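## Task

Pick up the labelled information tag and insert it, with its long printed asset label facing upward and its blue end pointing outward, into the empty tag slot of the lowest of the five servers (the ones sitting over the UPS), pressing it all the way home. No other server's empty slot may end up holding a tag. The rack is free-standing: tilting it beyond a slight amount fails the task, it must finish in its original spot, and forceful pushing or pulling on it reduces the score.

## Robot and tools

Robot: two seven-joint arms, left_arm and right_arm, each ending in a parallel two-finger gripper. Bases in the scene frame: left_arm at (+0.056, +0.410, 0), right_arm at (+0.037, -0.312, 0), both facing +x. Cameras: cam_head_left and cam_head_right on a fixed stand behind the arms, plus cam_left_wrist and cam_right_wrist on the hands; all images are 896x504.

Frame: every position, orientation and target is in the scene frame. Origin sits at table-top height, halfway between the arms' nominal bases; +x points out over the table, +z up, +y toward left_arm. Image left/right does not match arm names. On the gripper itself, the fingers extend along its +z axis and the pads travel along its y axis. end_effector_position is the spot between the pads when shut; fingertips stick out about 19 mm past it when closed, about 6 mm when wide open.

The row: each command row is 18 numbers, both arms always included. Numbers 1-9 are left_arm: x, y, z (metres), qw, qx, qy, qz (unit quaternion, w first), gripper position, gripper speed. Numbers 10-18 are the same nine for right_arm. x,y,z and the quaternion are an absolute pose for the gripper, not an offset. Gripper position runs -1 (shut) to +1 (open, 85 mm); 0 is roughly 45 mm, and the mapping is uneven, so trust position_measured_pct (about 50 minus 50 times the position number). Gripper speed runs -1 to +1 (about 20, 85, 150 mm/s); faster closes squeeze harder (roughly 100 N per pad at -1, up to about 240 N at +1 from a centimetre or more away). For an arm you want idle, resend its last reported pose and the gripper numbers you last sent; a 0 is a real command. Re-send the same quaternion every row to keep orientation steady.

Tools:
- execute_actions(actions, cameras): actions is a list of actions; each action is a list of 1 to 15 rows, one row per 1/30 s step, the last row held if fewer than 15. A target more than 0.6 m from the gripper's current spot along any gripper axis gets the action refused; a malformed or refused first action rejects the whole call. Empty list just reports state and images.
- move(target, speed, blend, blocking, cameras): straight-line path toward one row, or a list of up to 15 rows, no 0.6 m limit. speed 0.002 to 0.5 m/s (default 0.25), one value or one per target; rotation capped at twice that in rad/s and at 0.873 rad/s. blend in metres rounds corners in a list. blocking=false returns after about 0.5 s while motion continues; a new move replaces the old. Paths cap at 10 s and do not avoid obstacles. The result adds a move: line (done, off_target, moving, held, fault) and limits (paced = pose clipped, held = steps withheld).
- wait(seconds 0 to 10), stop() to brake a running move, zoom_image(camera, region [x0,y0,x1,y1] in pixels, at most 504 each way), clear_fault(arm) after a reported torque fault, finished_scene(scene) to end the current scene; after ending scene 1 make no further calls in that reply. The first scene is practice and may be skipped, though its mishaps still count against later ones.

Reading results: Hand target shows where each arm is actually being sent; orientation is clipped to 32 degrees from the measured one per step, so large turns take several actions and may swing the elbow. object_status: 0 moving, 1 blocked opening, 2 stopped on an object short of the request (firm grip), 3 reached the request or pads touching (empty or soft grip). motor_current_ma near 1000 means gripping, near 0 empty. Flange force is the external load in gripper x,y,z, noisy, and disappears after row-sending calls until a move or wait. Joint torques are listed in joint order.

Cautions: arms are stiff, so a target only millimetres past a surface presses hard; approach the slot slowly and aim just at contact. The rack is loose: never shove or drag it, do not tip it, and check it has not shifted. Keep the tag gripped firmly enough not to drop it; nothing may fall off the table. Torque limits are 104.5 N m for the four upper joints and 51.3 N m for the three wrist joints; exceeding one, or lagging a planned path by over 5 degrees, stops that arm until clear_fault. Keep the arms apart; a press between them can end the scene. Motors warn at 60 °C (MOTOR HOT) and stop near 75 °C, so avoid long stretched holds. Joint speed caps are 1.39 rad/s (waist to elbow) and 1.22 rad/s (wrist). Elbow straight at 0, range ±2.58; shoulder ±2.25; wrist pitch ±2.1.

Each tool is called after "Call:" as a command line: name --argument value for each argument, lists and objects as JSON in quotes; but a table of rows of numbers goes row by row, as --pt "numbers of a row", without its own name.

## Session

Call:
execute_actions --actions '[]'

Scene clock: 0.00 s.
left_arm: end_effector_position=(+0.1091, +0.2271, +0.3312) position_measured_pct=0.0 object_status=3 motor_current_ma=0 end_effector_quat_wxyz=(-0.023, -0.506, +0.861, +0.047) | right_arm: end_effector_position=(+0.4357, -0.4572, +0.2890) position_measured_pct=0.0 object_status=3 motor_current_ma=0 end_effector_quat_wxyz=(-0.012, +0.857, +0.513, +0.051)
Joint positions: left_arm=[1.411 -0.224 -0.245 1.964 0.004 1.483 3.8] | right_arm=[0.091 0.275 0.358 1.612 -0.205 1.24 0.007]
Joint velocities: within noise
Joint torques (N m): no reading
Motor temperatures (°C): left_arm=[30 29 31 31 41 34 49] | right_arm=[35 32 26 27 36 45 48]
Flange force (N): no reading
Hand target: left_arm +0.1091, +0.2271, +0.3312; -0.023, -0.506, +0.861, +0.047 | right_arm +0.4357, -0.4572, +0.2890; -0.012, +0.857, +0.513, +0.051
Tool commands: left_gripper/position=+1.0 left_gripper/speed=+1.0 right_gripper/position=+1.0 right_gripper/speed=+1.0

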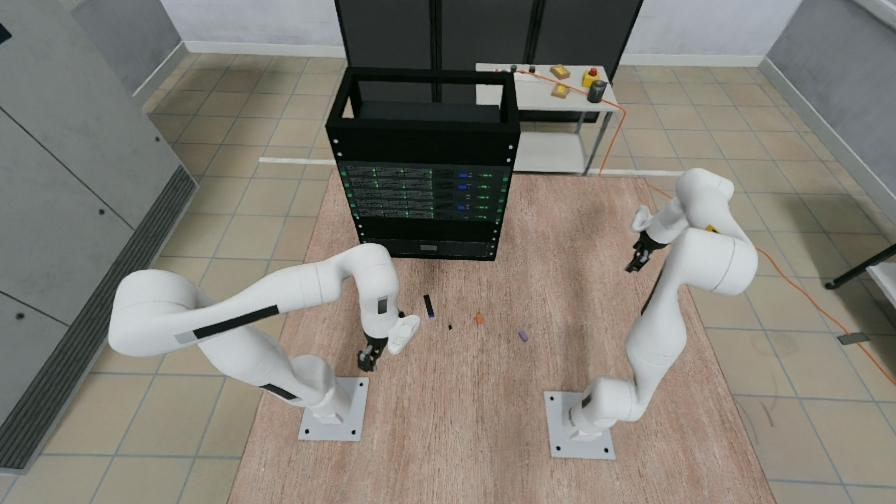

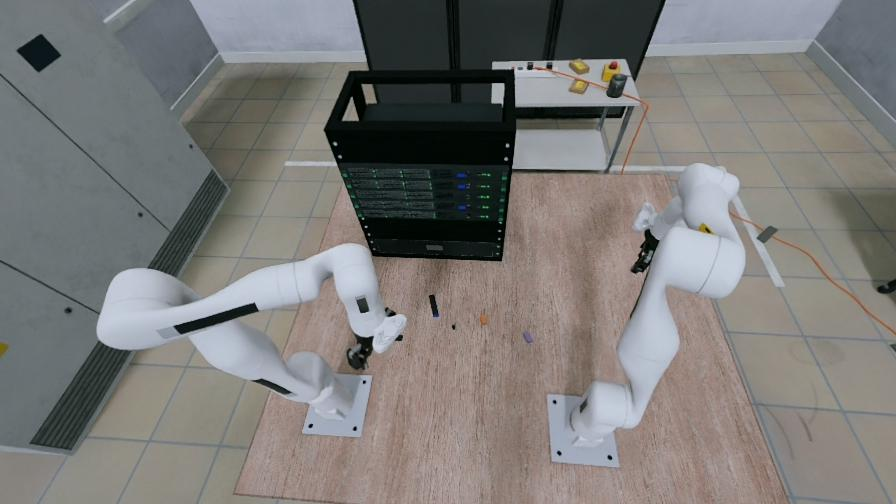

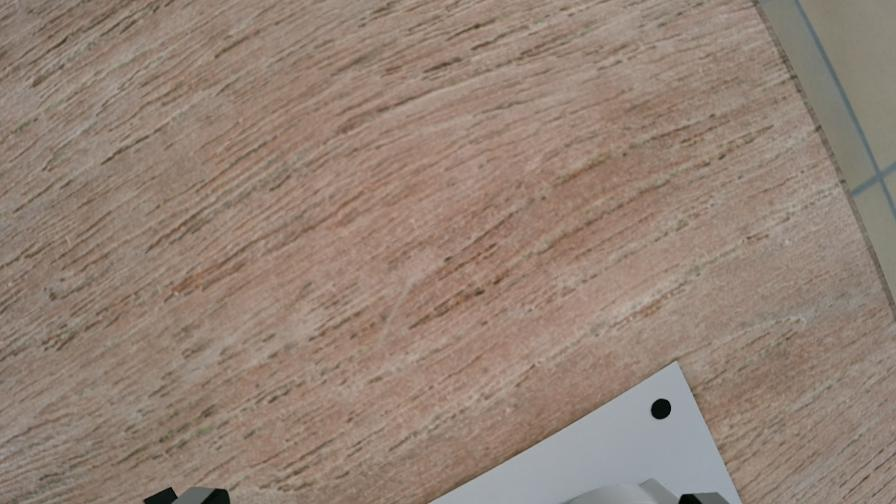

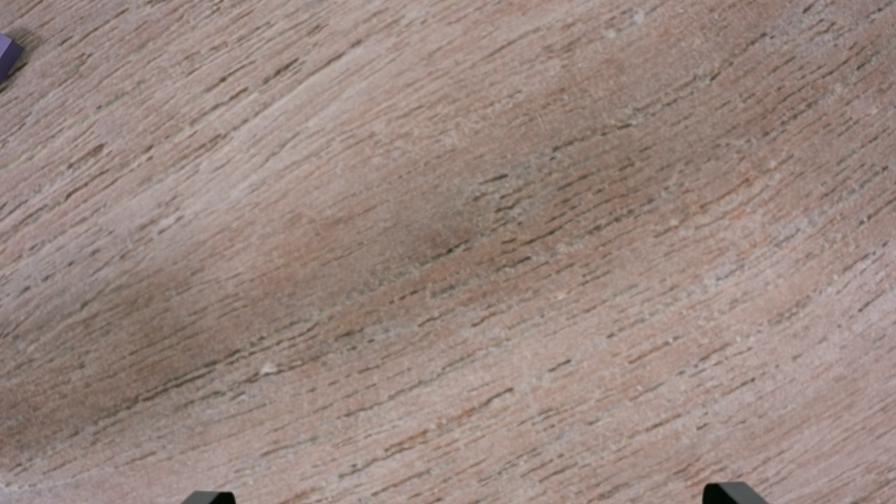

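Call:
zoom_image --camera "cam_head_right" --region '[400, 270, 560, 360]'

Call:
zoom_image --camera "cam_head_right" --region '[330, 150, 530, 265]'

Call:
zoom_image --camera "cam_head_left" --region '[400, 280, 560, 370]'

Scaled by 3.150.

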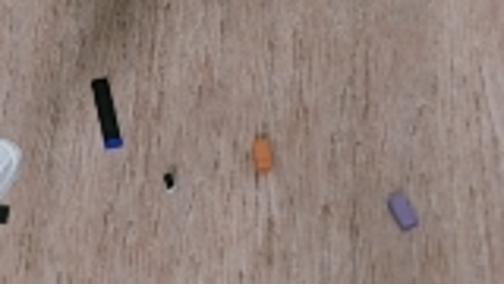

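Scaled by 2.520.

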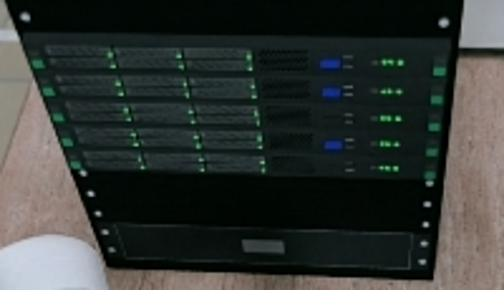

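Scaled by 3.150.

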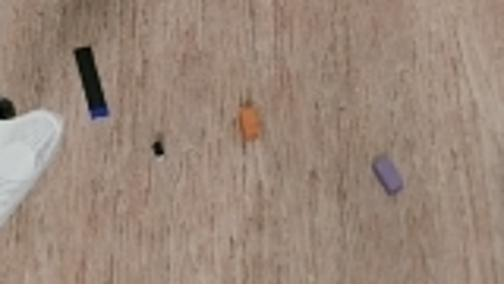

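Call:
move --target '[0.34,0.158,0.25,0,1,0,0,1,1,0.4357,-0.4572,0.2890,-0.012,0.857,0.513,0.051,1,1]' --speed 0.15

Scene clock: 78.93 s.
left_arm: end_effector_position=(+0.3400, +0.1580, +0.2500) position_measured_pct=0.0 object_status=3 motor_current_ma=0 end_effector_quat_wxyz=(+0.000, +1.000, +0.000, +0.000) | right_arm: end_effector_position=(+0.4357, -0.4572, +0.2890) position_measured_pct=0.0 object_status=3 motor_current_ma=0 end_effector_quat_wxyz=(-0.012, +0.857, +0.513, +0.051)
Joint positions: left_arm=[1.099 0.262 -0.542 1.77 0.147 1.151 5.216] | right_arm=[0.091 0.275 0.358 1.612 -0.204 1.24 0.005]
Joint velocities: within noise
Joint torques (N m): left_arm=[1.13 -12.89 0.11 -9.26 0.08 -0.05 -0.12] | right_arm=[-0.42 -14.08 1.43 -8.71 -0.12 0.22 0.08]
Motor temperatures (°C): left_arm=[30 29 31 32 41 34 48] | right_arm=[35 32 26 27 36 45 48]
Flange force (N): left_arm=[0.8 -3.1 2.5] | right_arm=[-0.4 1.2 1.5]
Hand target: left_arm +0.3400, +0.1580, +0.2500; +0.000, +1.000, +0.000, +0.000 | right_arm +0.4357, -0.4572, +0.2890; -0.012, +0.857, +0.513, +0.051
Off the commanded pose: left_arm 0.000 m, 0 deg | right_arm 0.000 m, 0 deg.
move: done
camera_calibration:
cam_left_wrist: T_world_to_cam=[[0.0142648, -0.999868, -0.00778643, 0.158895], [-0.999897, -0.0142788, 0.00175037, 0.39814], [-0.00186132, 0.00776065, -0.999968, 0.396146], [0, 0, 0, 1]] pos_world=[0.39657, 0.161485, 0.396674]
cam_right_wrist: T_world_to_cam=[[0.870771, -0.491671, 0.00419573, -0.602344], [-0.490104, -0.868617, -0.0728119, -0.108099], [0.039444, 0.0613461, -0.997337, 0.448854], [0, 0, 0, 1]] pos_world=[0.453819, -0.417587, 0.442315]

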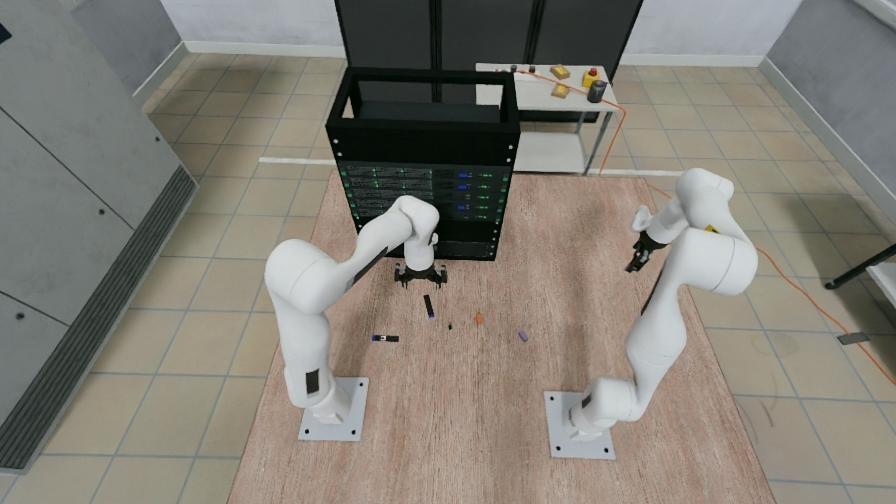

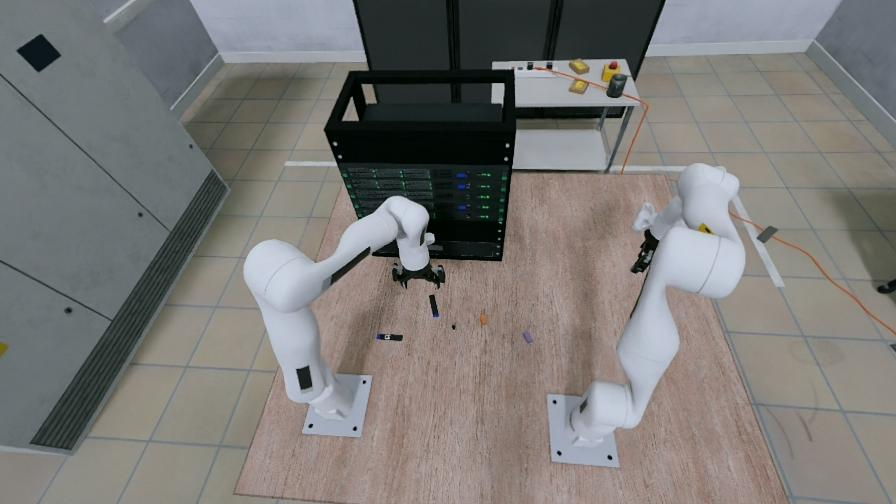

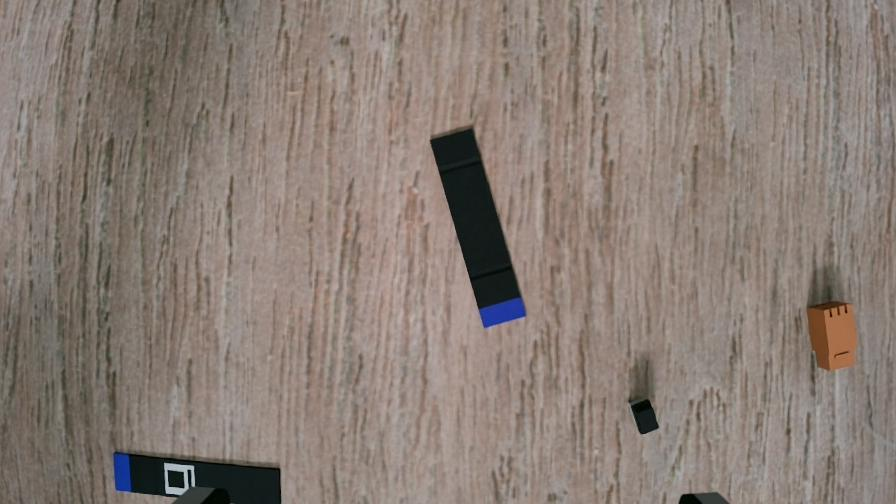

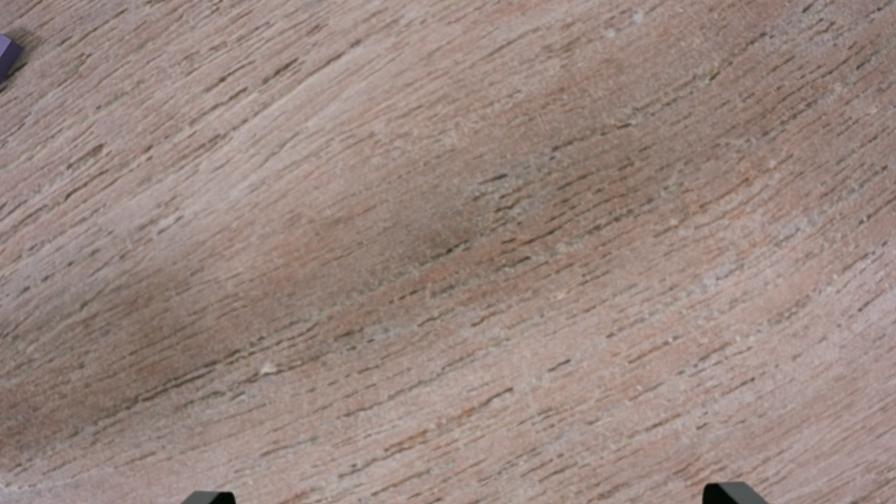

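Call:
move --target '[0.25,0.26,0.22,0,1,0,0,1,1,0.4357,-0.4572,0.2890,-0.012,0.857,0.513,0.051,1,1]' --speed 0.15 --cameras '["cam_left_wrist"]'

Call:
zoom_image --camera "cam_left_wrist" --region '[300, 100, 650, 400]'

Scene clock: 91.40 s.
left_arm: end_effector_position=(+0.2500, +0.2600, +0.2200) position_measured_pct=0.0 object_status=3 motor_current_ma=0 end_effector_quat_wxyz=(+0.000, +1.000, +0.000, +0.000) | right_arm: end_effector_position=(+0.4357, -0.4572, +0.2890) position_measured_pct=0.0 object_status=3 motor_current_ma=0 end_effector_quat_wxyz=(-0.012, +0.857, +0.513, +0.051)
Joint positions: left_arm=[1.157 -0.031 -0.57 2.184 -0.02 0.983 5.302] | right_arm=[0.091 0.275 0.358 1.612 -0.204 1.24 0.005]
Joint velocities: within noise
Joint torques (N m): left_arm=[1.05 -6.41 1.3 -8.29 0.08 -0.06 -0.11] | right_arm=[-0.41 -14.1 1.45 -8.71 -0.15 0.15 0.07]
Motor temperatures (°C): left_arm=[30 30 31 32 41 34 48] | right_arm=[35 32 26 27 36 45 48]
Flange force (N): left_arm=[2.6 -3.0 2.8] | right_arm=[-0.4 1.3 1.3]
Hand target: left_arm +0.2500, +0.2600, +0.2200; +0.000, +1.000, +0.000, +0.000 | right_arm +0.4357, -0.4572, +0.2890; -0.012, +0.857, +0.513, +0.051
Off the commanded pose: left_arm 0.000 m, 0 deg | right_arm 0.000 m, 0 deg.
move: done
camera_calibration:
cam_left_wrist: T_world_to_cam=[[0.0141641, -0.999869, -0.00788575, 0.261899], [-0.999898, -0.0141783, 0.00174979, 0.309631], [-0.00186137, 0.00786016, -0.999967, 0.365163], [0, 0, 0, 1]] pos_world=[0.30657, 0.263385, 0.366674]
Images, in order (width x height): cam_left_wrist 896x504.

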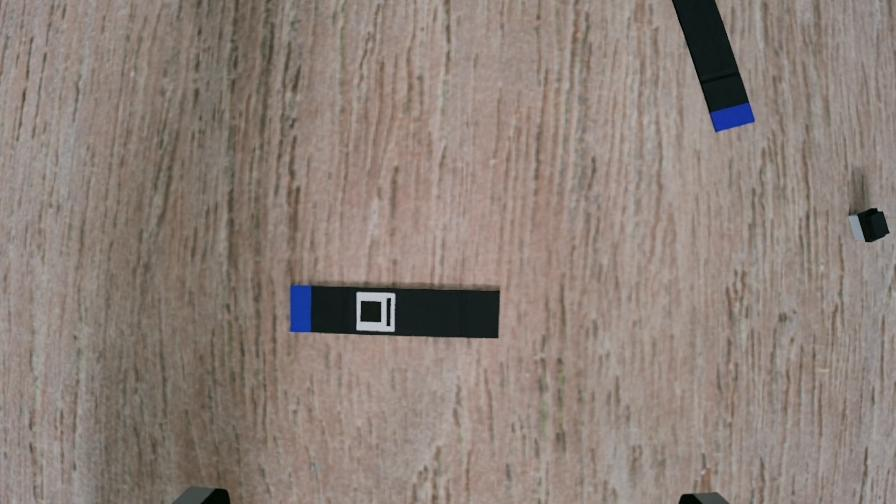

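Scaled by 1.440 from the camera's 896x504 image, which has a finer 1280x720 frame.

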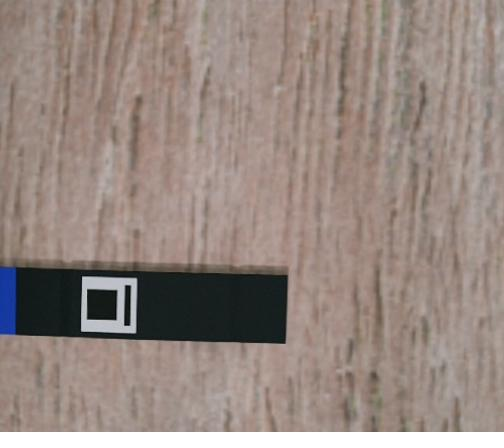

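Call:
move --target '[0.28,0.345,0.16,0.3557,0.6086,-0.6161,0.3514,1,1,0.4357,-0.4572,0.2890,-0.012,0.857,0.513,0.051,1,1]' --speed 0.12

Scene clock: 170.40 s.
left_arm: end_effector_position=(+0.2800, +0.3450, +0.1600) position_measured_pct=0.0 object_status=3 motor_current_ma=0 end_effector_quat_wxyz=(+0.356, +0.609, -0.616, +0.351) | right_arm: end_effector_position=(+0.4357, -0.4572, +0.2890) position_measured_pct=0.0 object_status=3 motor_current_ma=0 end_effector_quat_wxyz=(-0.012, +0.857, +0.513, +0.051)
Joint positions: left_arm=[1.6 -1.473 -1.583 2.298 -0.551 0.909 3.49] | right_arm=[0.091 0.275 0.358 1.612 -0.204 1.24 0.005]
Joint velocities: within noise
Joint torques (N m): left_arm=[1.11 11.64 7.68 -1.55 1.95 -0.81 -0.13] | right_arm=[-0.43 -14.08 1.46 -8.69 -0.12 0.17 0.08]
Motor temperatures (°C): left_arm=[30 30 30 32 41 34 48] | right_arm=[35 32 26 27 36 45 48]
Flange force (N): left_arm=[-1.6 4.8 1.9] | right_arm=[-0.4 1.3 1.3]
Hand target: left_arm +0.2800, +0.3450, +0.1600; +0.356, +0.609, -0.616, +0.351 | right_arm +0.4357, -0.4572, +0.2890; -0.012, +0.857, +0.513, +0.051
Off the commanded pose: left_arm 0.000 m, 0 deg | right_arm 0.000 m, 0 deg.
move: done
camera_calibration:
cam_left_wrist: T_world_to_cam=[[-0.999964, -0.00163263, 0.00833705, 0.282945], [-0.00803093, 0.501711, -0.864998, 0.0238303], [-0.00277056, -0.865034, -0.501706, 0.526265], [0, 0, 0, 1]] pos_world=[0.284584, 0.443743, 0.282284]
cam_right_wrist: T_world_to_cam=[[0.870771, -0.491671, 0.00419573, -0.602344], [-0.490104, -0.868617, -0.0728119, -0.108099], [0.039444, 0.0613461, -0.997337, 0.448854], [0, 0, 0, 1]] pos_world=[0.453819, -0.417587, 0.442315]

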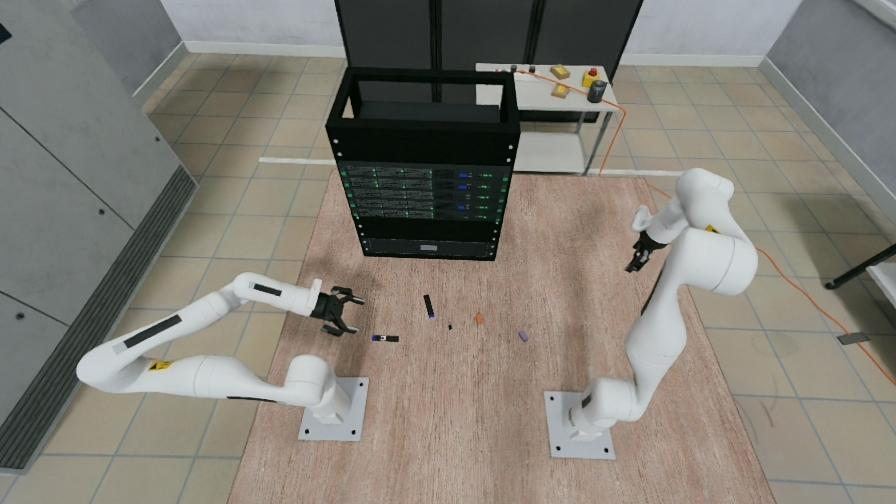

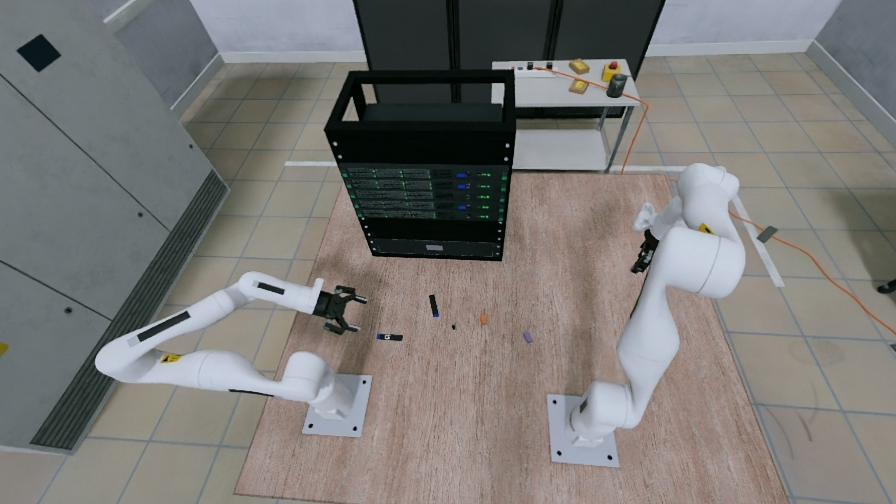

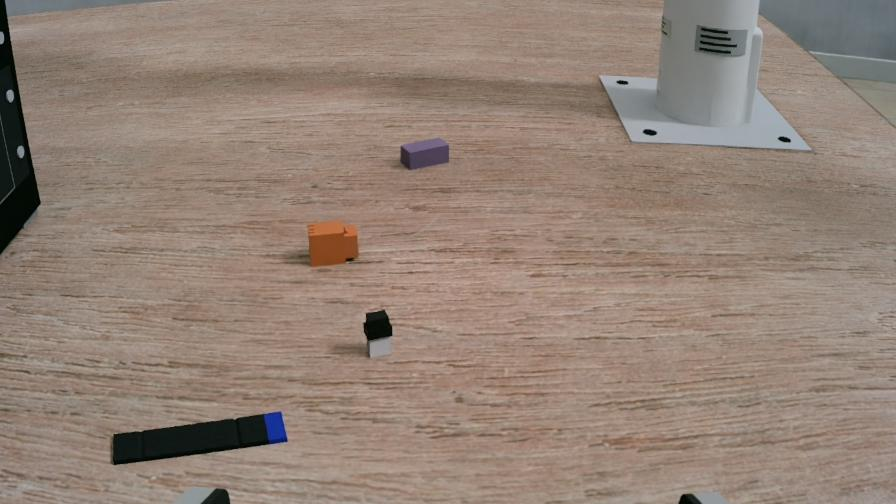

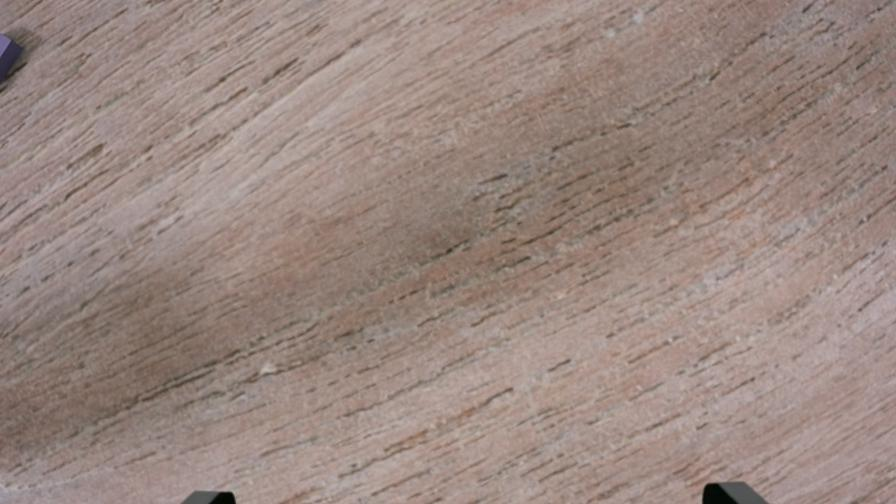

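Call:
move --pt "0.28 0.331 0.06 0.3557 0.6086 -0.6161 0.3514 -0.2 -0.5 0.4357 -0.4572 0.2890 -0.012 0.857 0.513 0.051 1 1" --pt "0.28 0.331 0.026 0.3557 0.6086 -0.6161 0.3514 -0.2 -0.5 0.4357 -0.4572 0.2890 -0.012 0.857 0.513 0.051 1 1" --speed '[0.1,0.03]'

Call:
zoom_image --camera "cam_head_left" --region '[300, 270, 440, 350]'

Call:
zoom_image --camera "cam_left_wrist" --region '[200, 300, 700, 504]'

Scene clock: 182.80 s.
left_arm: end_effector_position=(+0.2800, +0.3310, +0.0260) position_measured_pct=60.2 object_status=3 motor_current_ma=0 end_effector_quat_wxyz=(+0.356, +0.609, -0.616, +0.351) | right_arm: end_effector_position=(+0.4357, -0.4572, +0.2890) position_measured_pct=0.0 object_status=3 motor_current_ma=0 end_effector_quat_wxyz=(-0.012, +0.857, +0.513, +0.051)
Joint positions: left_arm=[1.646 -1.688 -1.959 2.278 -0.89 0.76 3.4] | right_arm=[0.091 0.275 0.358 1.612 -0.204 1.24 0.005]
Joint velocities: within noise
Joint torques (N m): left_arm=[1.08 11.48 7.57 3.15 1.8 -0.64 -0.12] | right_arm=[-0.42 -14.06 1.44 -8.74 -0.11 0.16 0.08]
Motor temperatures (°C): left_arm=[30 30 30 31 41 34 48] | right_arm=[35 32 26 27 36 45 48]
Flange force (N): left_arm=[-0.4 5.7 1.1] | right_arm=[-0.4 1.1 1.4]
Hand target: left_arm +0.2800, +0.3310, +0.0260; +0.356, +0.609, -0.616, +0.351 | right_arm +0.4357, -0.4572, +0.2890; -0.012, +0.857, +0.513, +0.051
Off the commanded pose: left_arm 0.000 m, 0 deg | right_arm 0.000 m, 0 deg.
move: done
camera_calibration:
cam_left_wrist: T_world_to_cam=[[-0.999964, -0.00163167, 0.00833699, 0.284039], [-0.00803064, 0.501636, -0.865041, -0.0850171], [-0.00277067, -0.865077, -0.501631, 0.446933], [0, 0, 0, 1]] pos_world=[0.284584, 0.429743, 0.148284]
cam_right_wrist: T_world_to_cam=[[0.870771, -0.491671, 0.00419573, -0.602344], [-0.490104, -0.868617, -0.0728119, -0.108099], [0.039444, 0.0613461, -0.997337, 0.448854], [0, 0, 0, 1]] pos_world=[0.453819, -0.417587, 0.442315]

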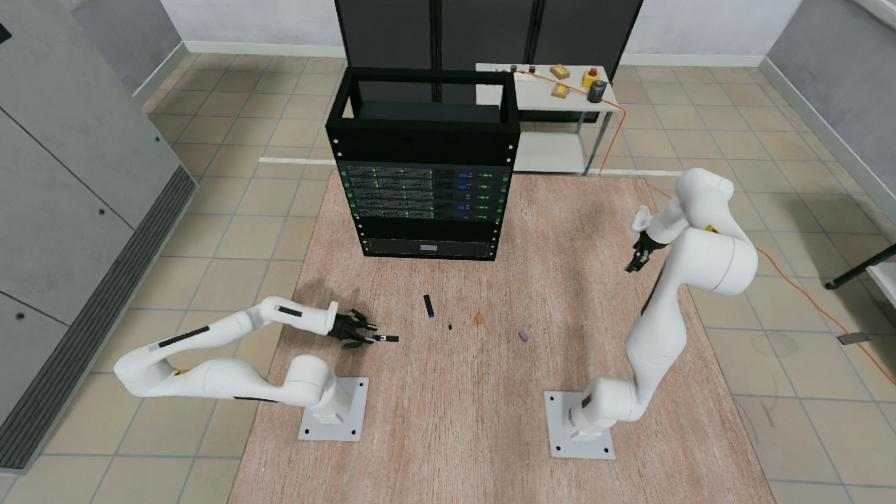

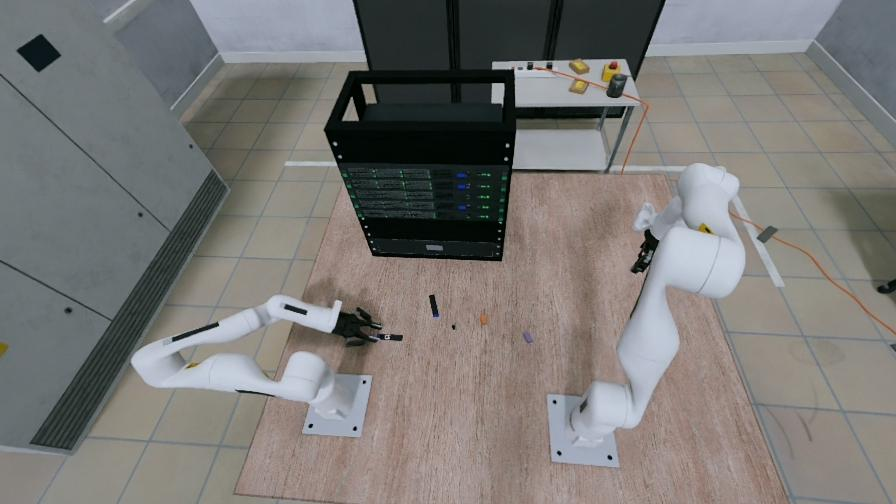

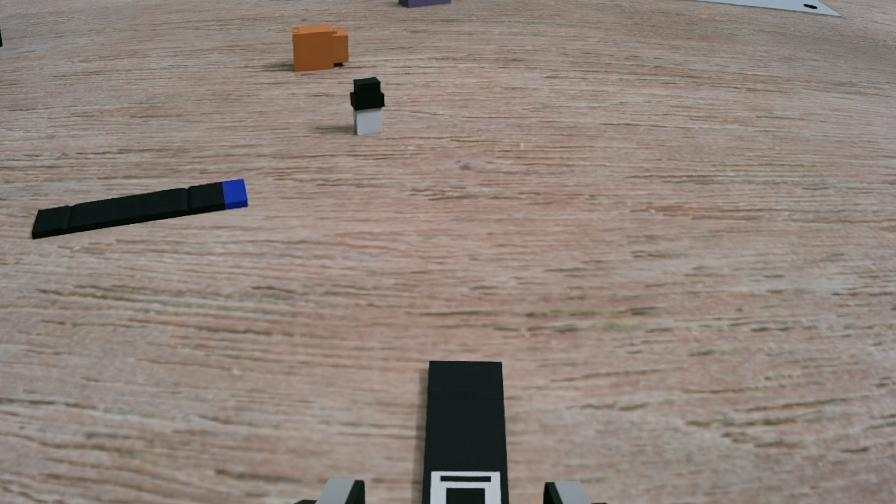

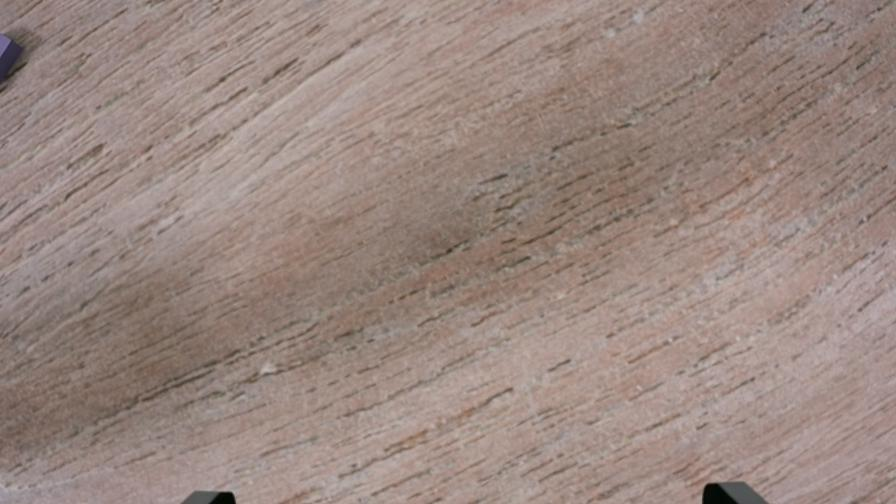

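Scaled by 3.600.

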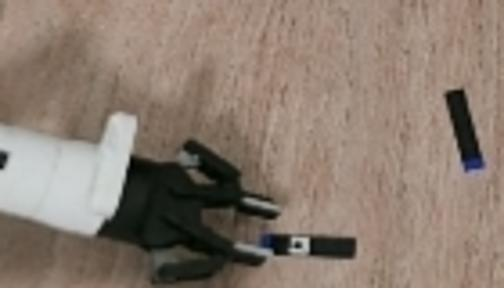

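Scaled by 1.008 from the camera's 896x504 image, which has a finer 1280x720 frame.

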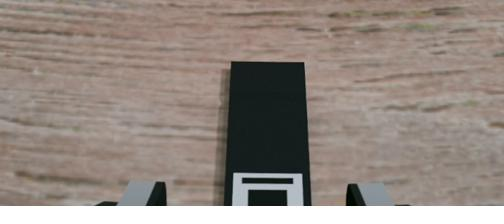

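Call:
move --target '[0.278,0.331,0.0195,0.3557,0.6086,-0.6161,0.3514,-0.2,-0.5,0.4357,-0.4572,0.2890,-0.012,0.857,0.513,0.051,1,1]' --speed 0.02 --cameras '["cam_left_wrist"]'

Call:
move --target '[0.278,0.331,0.0195,0.3557,0.6086,-0.6161,0.3514,-0.8,-1,0.4357,-0.4572,0.2890,-0.012,0.857,0.513,0.051,1,1]' --speed 0.02 --cameras '["cam_left_wrist"]'

Scene clock: 194.33 s.
left_arm: end_effector_position=(+0.2780, +0.3310, +0.0195) position_measured_pct=60.2 object_status=3 motor_current_ma=0 end_effector_quat_wxyz=(+0.356, +0.609, -0.616, +0.351) | right_arm: end_effector_position=(+0.4357, -0.4572, +0.2890) position_measured_pct=0.0 object_status=3 motor_current_ma=0 end_effector_quat_wxyz=(-0.012, +0.857, +0.513, +0.051)
Joint positions: left_arm=[1.641 -1.699 -1.977 2.275 -0.905 0.757 3.393] | right_arm=[0.091 0.275 0.358 1.612 -0.204 1.24 0.005]
Joint velocities: within noise
Joint torques (N m): left_arm=[1.11 11.44 7.54 3.4 1.81 -0.61 -0.11] | right_arm=[-0.45 -14.01 1.38 -8.66 -0.12 0.15 0.07]
Motor temperatures (°C): left_arm=[30 30 30 31 41 34 48] | right_arm=[35 32 26 27 36 45 48]
Flange force (N): left_arm=[-0.5 5.7 1.0] | right_arm=[-0.5 1.3 1.1]
Hand target: left_arm +0.2780, +0.3310, +0.0195; +0.356, +0.609, -0.616, +0.351 | right_arm +0.4357, -0.4572, +0.2890; -0.012, +0.857, +0.513, +0.051
Off the commanded pose: left_arm 0.000 m, 0 deg | right_arm 0.000 m, 0 deg.
move: done
camera_calibration:
cam_left_wrist: T_world_to_cam=[[-0.999964, -0.00171793, 0.00828641, 0.282138], [-0.00803015, 0.501635, -0.865042, -0.0906557], [-0.00267068, -0.865077, -0.501631, 0.443639], [0, 0, 0, 1]] pos_world=[0.282584, 0.429743, 0.141784]
Images, in order (width x height): cam_left_wrist 896x504.

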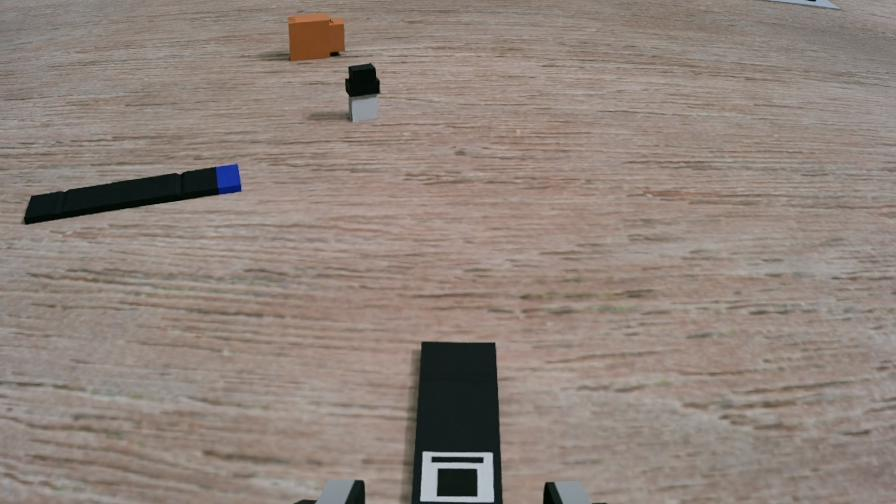

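Scene clock: 195.93 s.
left_arm: end_effector_position=(+0.2780, +0.3310, +0.0195) position_measured_pct=89.6 object_status=0 motor_current_ma=60 end_effector_quat_wxyz=(+0.356, +0.609, -0.616, +0.351) | right_arm: end_effector_position=(+0.4357, -0.4572, +0.2890) position_measured_pct=0.0 object_status=3 motor_current_ma=0 end_effector_quat_wxyz=(-0.012, +0.857, +0.513, +0.051)
Joint positions: left_arm=[1.641 -1.699 -1.977 2.275 -0.905 0.757 3.393] | right_arm=[0.091 0.275 0.358 1.612 -0.204 1.24 0.005]
Joint velocities: within noise
Joint torques (N m): left_arm=[1.13 13.76 0.38 -2.86 -3.52 1.74 -0.07] | right_arm=[-0.38 -14.06 1.41 -8.72 -0.14 0.18 0.06]
Motor temperatures (°C): left_arm=[30 30 30 31 41 34 48] | right_arm=[35 32 26 27 36 45 48]
Flange force (N): left_arm=[24.9 5.1 -12.9] | right_arm=[-0.4 1.1 1.4]
Hand target: left_arm +0.2780, +0.3310, +0.0195; +0.356, +0.609, -0.616, +0.351 | right_arm +0.4357, -0.4572, +0.2890; -0.012, +0.857, +0.513, +0.051
Off the commanded pose: left_arm 0.000 m, 0 deg | right_arm 0.000 m, 0 deg.
move: done
camera_calibration:
cam_left_wrist: T_world_to_cam=[[-0.999964, -0.00171725, 0.00828683, 0.282137], [-0.00803041, 0.501561, -0.865085, -0.0906174], [-0.00267078, -0.865121, -0.501557, 0.443647], [0, 0, 0, 1]] pos_world=[0.282584, 0.429743, 0.141784]
Images, in order (width x height): cam_left_wrist 896x504.

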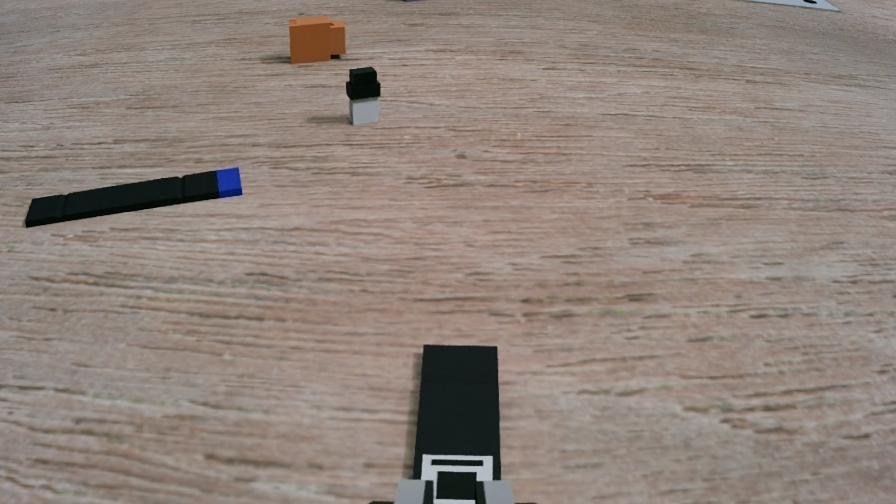

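Call:
move --target '[0.278,0.331,0.0215,0.3557,0.6086,-0.6161,0.3514,-0.2,-0.8,0.4357,-0.4572,0.2890,-0.012,0.857,0.513,0.051,1,1]' --speed 0.02 --cameras '["cam_left_wrist"]'

Call:
zoom_image --camera "cam_left_wrist" --region '[250, 300, 650, 504]'

Scene clock: 208.57 s.
left_arm: end_effector_position=(+0.2780, +0.3310, +0.0215) position_measured_pct=60.2 object_status=0 motor_current_ma=0 end_effector_quat_wxyz=(+0.356, +0.609, -0.616, +0.351) | right_arm: end_effector_position=(+0.4357, -0.4572, +0.2890) position_measured_pct=0.0 object_status=3 motor_current_ma=0 end_effector_quat_wxyz=(-0.012, +0.857, +0.513, +0.051)
Joint positions: left_arm=[1.641 -1.696 -1.972 2.277 -0.901 0.758 3.395] | right_arm=[0.091 0.275 0.358 1.612 -0.204 1.24 0.005]
Joint velocities: within noise
Joint torques (N m): left_arm=[1.05 11.45 7.5 3.31 1.78 -0.62 -0.11] | right_arm=[-0.47 -14.07 1.45 -8.69 -0.11 0.18 0.06]
Motor temperatures (°C): left_arm=[30 30 30 31 41 34 48] | right_arm=[35 32 26 27 36 45 48]
Flange force (N): left_arm=[-0.3 5.6 1.0] | right_arm=[-0.5 1.4 1.3]
Hand target: left_arm +0.2780, +0.3310, +0.0215; +0.356, +0.609, -0.616, +0.351 | right_arm +0.4357, -0.4572, +0.2890; -0.012, +0.857, +0.513, +0.051
Off the commanded pose: left_arm 0.000 m, 0 deg | right_arm 0.000 m, 0 deg.
move: done
camera_calibration:
cam_left_wrist: T_world_to_cam=[[-0.999964, -0.00163167, 0.00833699, 0.282077], [-0.00803064, 0.501636, -0.865041, -0.0889258], [-0.00277067, -0.865077, -0.501631, 0.44467], [0, 0, 0, 1]] pos_world=[0.282584, 0.429743, 0.143784]
Images, in order (width x height): cam_left_wrist 896x504.

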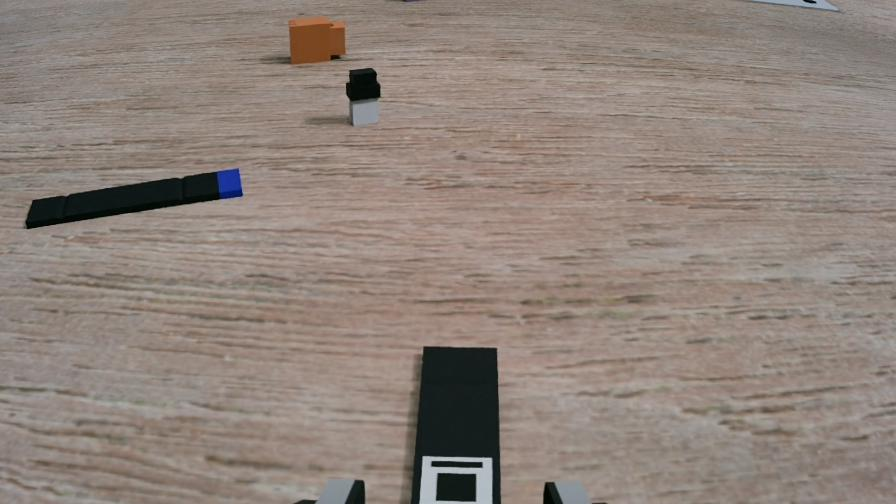

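Scaled by 1.260 from the camera's 896x504 image, which has a finer 1280x720 frame.

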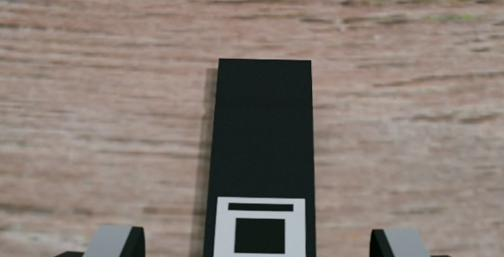

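Call:
move --target '[0.278,0.331,0.0185,0.3557,0.6086,-0.6161,0.3514,-0.42,-0.8,0.4357,-0.4572,0.2890,-0.012,0.857,0.513,0.051,1,1]' --speed 0.01 --cameras '[]'

Call:
move --target '[0.278,0.331,0.0165,0.3557,0.6086,-0.6161,0.3514,-0.42,-0.8,0.4357,-0.4572,0.2890,-0.012,0.857,0.513,0.051,1,1]' --speed 0.01 --cameras '[]'

Call:
move --target '[0.278,0.331,0.0150,0.3557,0.6086,-0.6161,0.3514,-0.42,-0.8,0.4357,-0.4572,0.2890,-0.012,0.857,0.513,0.051,1,1]' --speed 0.01 --cameras '["cam_left_wrist"]'

Scene clock: 219.87 s.
left_arm: end_effector_position=(+0.2780, +0.3310, +0.0185) position_measured_pct=71.0 object_status=3 motor_current_ma=0 end_effector_quat_wxyz=(+0.356, +0.609, -0.616, +0.351) | right_arm: end_effector_position=(+0.4357, -0.4572, +0.2890) position_measured_pct=0.0 object_status=3 motor_current_ma=0 end_effector_quat_wxyz=(-0.012, +0.857, +0.513, +0.051)
Joint positions: left_arm=[1.641 -1.701 -1.979 2.274 -0.907 0.757 3.392] | right_arm=[0.091 0.275 0.358 1.612 -0.204 1.24 0.005]
Joint velocities: within noise
Joint torques (N m): left_arm=[1.06 11.43 7.54 3.4 1.81 -0.59 -0.11] | right_arm=[-0.44 -14.05 1.43 -8.65 -0.14 0.18 0.07]
Motor temperatures (°C): left_arm=[30 30 30 31 41 34 48] | right_arm=[35 32 26 27 36 45 48]
Flange force (N): left_arm=[-0.3 5.7 1.2] | right_arm=[-0.4 1.4 1.2]
Hand target: left_arm +0.2780, +0.3310, +0.0185; +0.356, +0.609, -0.616, +0.351 | right_arm +0.4357, -0.4572, +0.2890; -0.012, +0.857, +0.513, +0.051
Off the commanded pose: left_arm 0.000 m, 0 deg | right_arm 0.000 m, 0 deg.
move: done
No camera images: "cameras" was empty.

Scene clock: 220.57 s.
left_arm: end_effector_position=(+0.2780, +0.3310, +0.0165) position_measured_pct=71.0 object_status=3 motor_current_ma=0 end_effector_quat_wxyz=(+0.356, +0.609, -0.616, +0.351) | right_arm: end_effector_position=(+0.4357, -0.4572, +0.2890) position_measured_pct=0.0 object_status=3 motor_current_ma=0 end_effector_quat_wxyz=(-0.012, +0.857, +0.513, +0.051)
Joint positions: left_arm=[1.641 -1.704 -1.984 2.272 -0.911 0.756 3.389] | right_arm=[0.091 0.275 0.358 1.612 -0.204 1.24 0.005]
Joint velocities: within noise
Joint torques (N m): left_arm=[2.9 10.95 1.77 -1.05 -2.16 0.21 -0.04] | right_arm=[-0.47 -14.12 1.5 -8.64 -0.14 0.18 0]
Motor temperatures (°C): left_arm=[30 30 30 31 41 34 48] | right_arm=[35 32 26 27 36 45 48]
Flange force (N): left_arm=[18.1 8.4 -19.4] | right_arm=[-0.6 1.7 1.3]
Hand target: left_arm +0.2780, +0.3310, +0.0165; +0.356, +0.609, -0.616, +0.351 | right_arm +0.4357, -0.4572, +0.2890; -0.012, +0.857, +0.513, +0.051
Off the commanded pose: left_arm 0.000 m, 0 deg | right_arm 0.000 m, 0 deg.
move: done
No camera images: "cameras" was empty.

Scene clock: 221.27 s.
left_arm: end_effector_position=(+0.2780, +0.3310, +0.0150) position_measured_pct=71.0 object_status=3 motor_current_ma=0 end_effector_quat_wxyz=(+0.356, +0.609, -0.616, +0.351) | right_arm: end_effector_position=(+0.4357, -0.4572, +0.2890) position_measured_pct=0.0 object_status=3 motor_current_ma=0 end_effector_quat_wxyz=(-0.012, +0.857, +0.513, +0.051)
Joint positions: left_arm=[1.641 -1.707 -1.987 2.27 -0.914 0.756 3.387] | right_arm=[0.091 0.275 0.358 1.612 -0.204 1.24 0.005]
Joint velocities: within noise
Joint torques (N m): left_arm=[6.89 9.79 -11.25 -11.22 -11.2 2.07 -0.07] | right_arm=[-0.42 -14.02 1.54 -8.67 -0.14 0.21 0.05]
Motor temperatures (°C): left_arm=[30 30 30 31 41 34 48] | right_arm=[35 32 26 27 36 45 48]
Flange force (N): left_arm=[60.4 13.8 -65.2] | right_arm=[-0.4 1.2 1.4]
Hand target: left_arm +0.2780, +0.3310, +0.0150; +0.356, +0.609, -0.616, +0.351 | right_arm +0.4357, -0.4572, +0.2890; -0.012, +0.857, +0.513, +0.051
Off the commanded pose: left_arm 0.000 m, 0 deg | right_arm 0.000 m, 0 deg.
move: done
camera_calibration:
cam_left_wrist: T_world_to_cam=[[-0.999964, -0.00171725, 0.00828683, 0.282174], [-0.00803041, 0.501561, -0.865085, -0.0944238], [-0.00267078, -0.865121, -0.501557, 0.44144], [0, 0, 0, 1]] pos_world=[0.282584, 0.429743, 0.137384]
Images, in order (width x height): cam_left_wrist 896x504.

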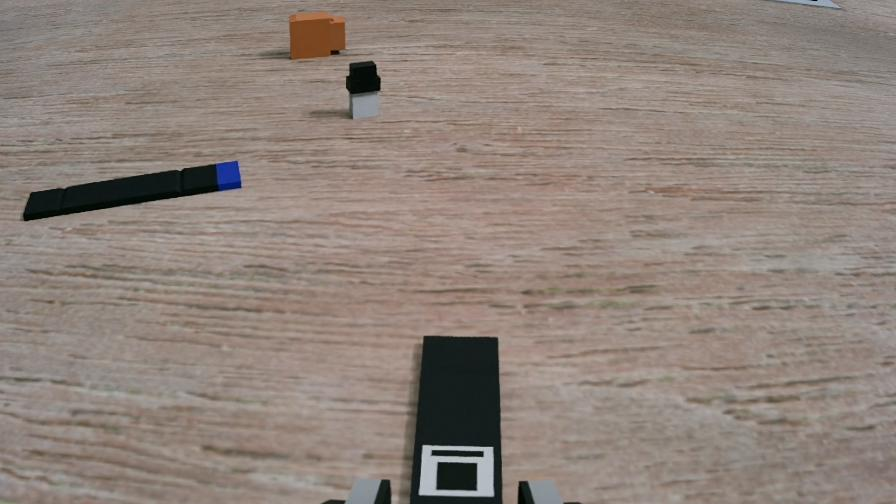

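Call:
move --target '[0.278,0.331,0.0177,0.3557,0.6086,-0.6161,0.3514,-0.42,-1,0.4357,-0.4572,0.2890,-0.012,0.857,0.513,0.051,1,1]' --speed 0.01 --cameras '[]'

Call:
move --target '[0.278,0.331,0.0177,0.3557,0.6086,-0.6161,0.3514,-0.58,-1,0.4357,-0.4572,0.2890,-0.012,0.857,0.513,0.051,1,1]' --speed 0.01 --cameras '["cam_left_wrist"]'

Scene clock: 233.10 s.
left_arm: end_effector_position=(+0.2780, +0.3310, +0.0177) position_measured_pct=71.0 object_status=3 motor_current_ma=0 end_effector_quat_wxyz=(+0.356, +0.609, -0.616, +0.351) | right_arm: end_effector_position=(+0.4357, -0.4572, +0.2890) position_measured_pct=0.0 object_status=3 motor_current_ma=0 end_effector_quat_wxyz=(-0.012, +0.857, +0.513, +0.051)
Joint positions: left_arm=[1.641 -1.702 -1.981 2.273 -0.909 0.757 3.391] | right_arm=[0.091 0.275 0.358 1.612 -0.204 1.24 0.005]
Joint velocities: within noise
Joint torques (N m): left_arm=[0.98 11.46 7.51 3.5 1.8 -0.6 -0.09] | right_arm=[-0.44 -14.08 1.48 -8.68 -0.09 0.21 0.04]
Motor temperatures (°C): left_arm=[30 30 30 32 41 34 48] | right_arm=[35 32 26 27 36 45 48]
Flange force (N): left_arm=[-0.4 5.3 1.1] | right_arm=[-0.5 1.4 1.4]
Hand target: left_arm +0.2780, +0.3310, +0.0177; +0.356, +0.609, -0.616, +0.351 | right_arm +0.4357, -0.4572, +0.2890; -0.012, +0.857, +0.513, +0.051
Off the commanded pose: left_arm 0.000 m, 0 deg | right_arm 0.000 m, 0 deg.
move: done
No camera images: "cameras" was empty.

Scene clock: 233.97 s.
left_arm: end_effector_position=(+0.2780, +0.3310, +0.0177) position_measured_pct=78.8 object_status=0 motor_current_ma=360 end_effector_quat_wxyz=(+0.356, +0.609, -0.616, +0.351) | right_arm: end_effector_position=(+0.4357, -0.4572, +0.2890) position_measured_pct=0.0 object_status=3 motor_current_ma=0 end_effector_quat_wxyz=(-0.012, +0.857, +0.513, +0.051)
Joint positions: left_arm=[1.641 -1.702 -1.981 2.273 -0.909 0.757 3.391] | right_arm=[0.091 0.275 0.358 1.612 -0.204 1.24 0.005]
Joint velocities: within noise
Joint torques (N m): left_arm=[1.22 11.4 7.06 3.26 1.58 -0.51 -0.12] | right_arm=[-0.39 -14.08 1.43 -8.64 -0.11 0.2 0.07]
Motor temperatures (°C): left_arm=[30 30 30 32 41 34 48] | right_arm=[35 32 26 27 36 45 48]
Flange force (N): left_arm=[0.8 5.6 -0.4] | right_arm=[-0.3 1.4 1.3]
Hand target: left_arm +0.2780, +0.3310, +0.0177; +0.356, +0.609, -0.616, +0.351 | right_arm +0.4357, -0.4572, +0.2890; -0.012, +0.857, +0.513, +0.051
Off the commanded pose: left_arm 0.000 m, 0 deg | right_arm 0.000 m, 0 deg.
move: done
camera_calibration:
cam_left_wrist: T_world_to_cam=[[-0.999964, -0.00171793, 0.00828641, 0.282152], [-0.00803015, 0.501635, -0.865042, -0.0922128], [-0.00267068, -0.865077, -0.501631, 0.442736], [0, 0, 0, 1]] pos_world=[0.282584, 0.429743, 0.139984]
Images, in order (width x height): cam_left_wrist 896x504.

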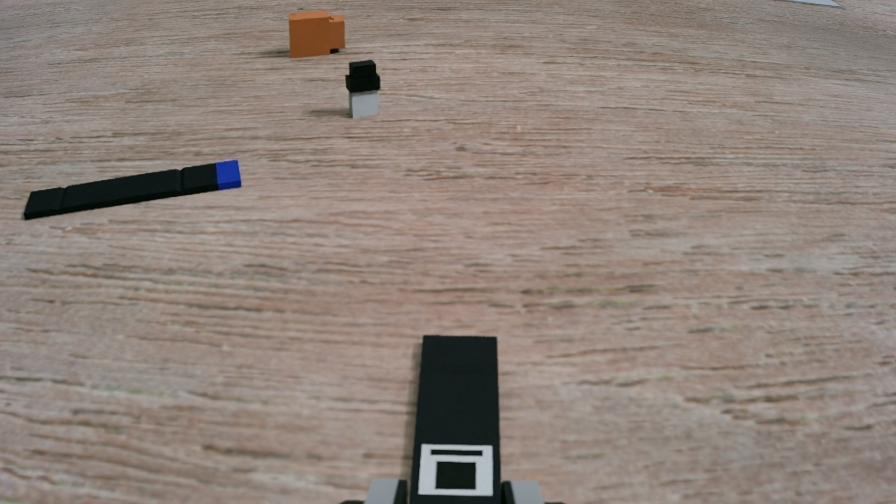

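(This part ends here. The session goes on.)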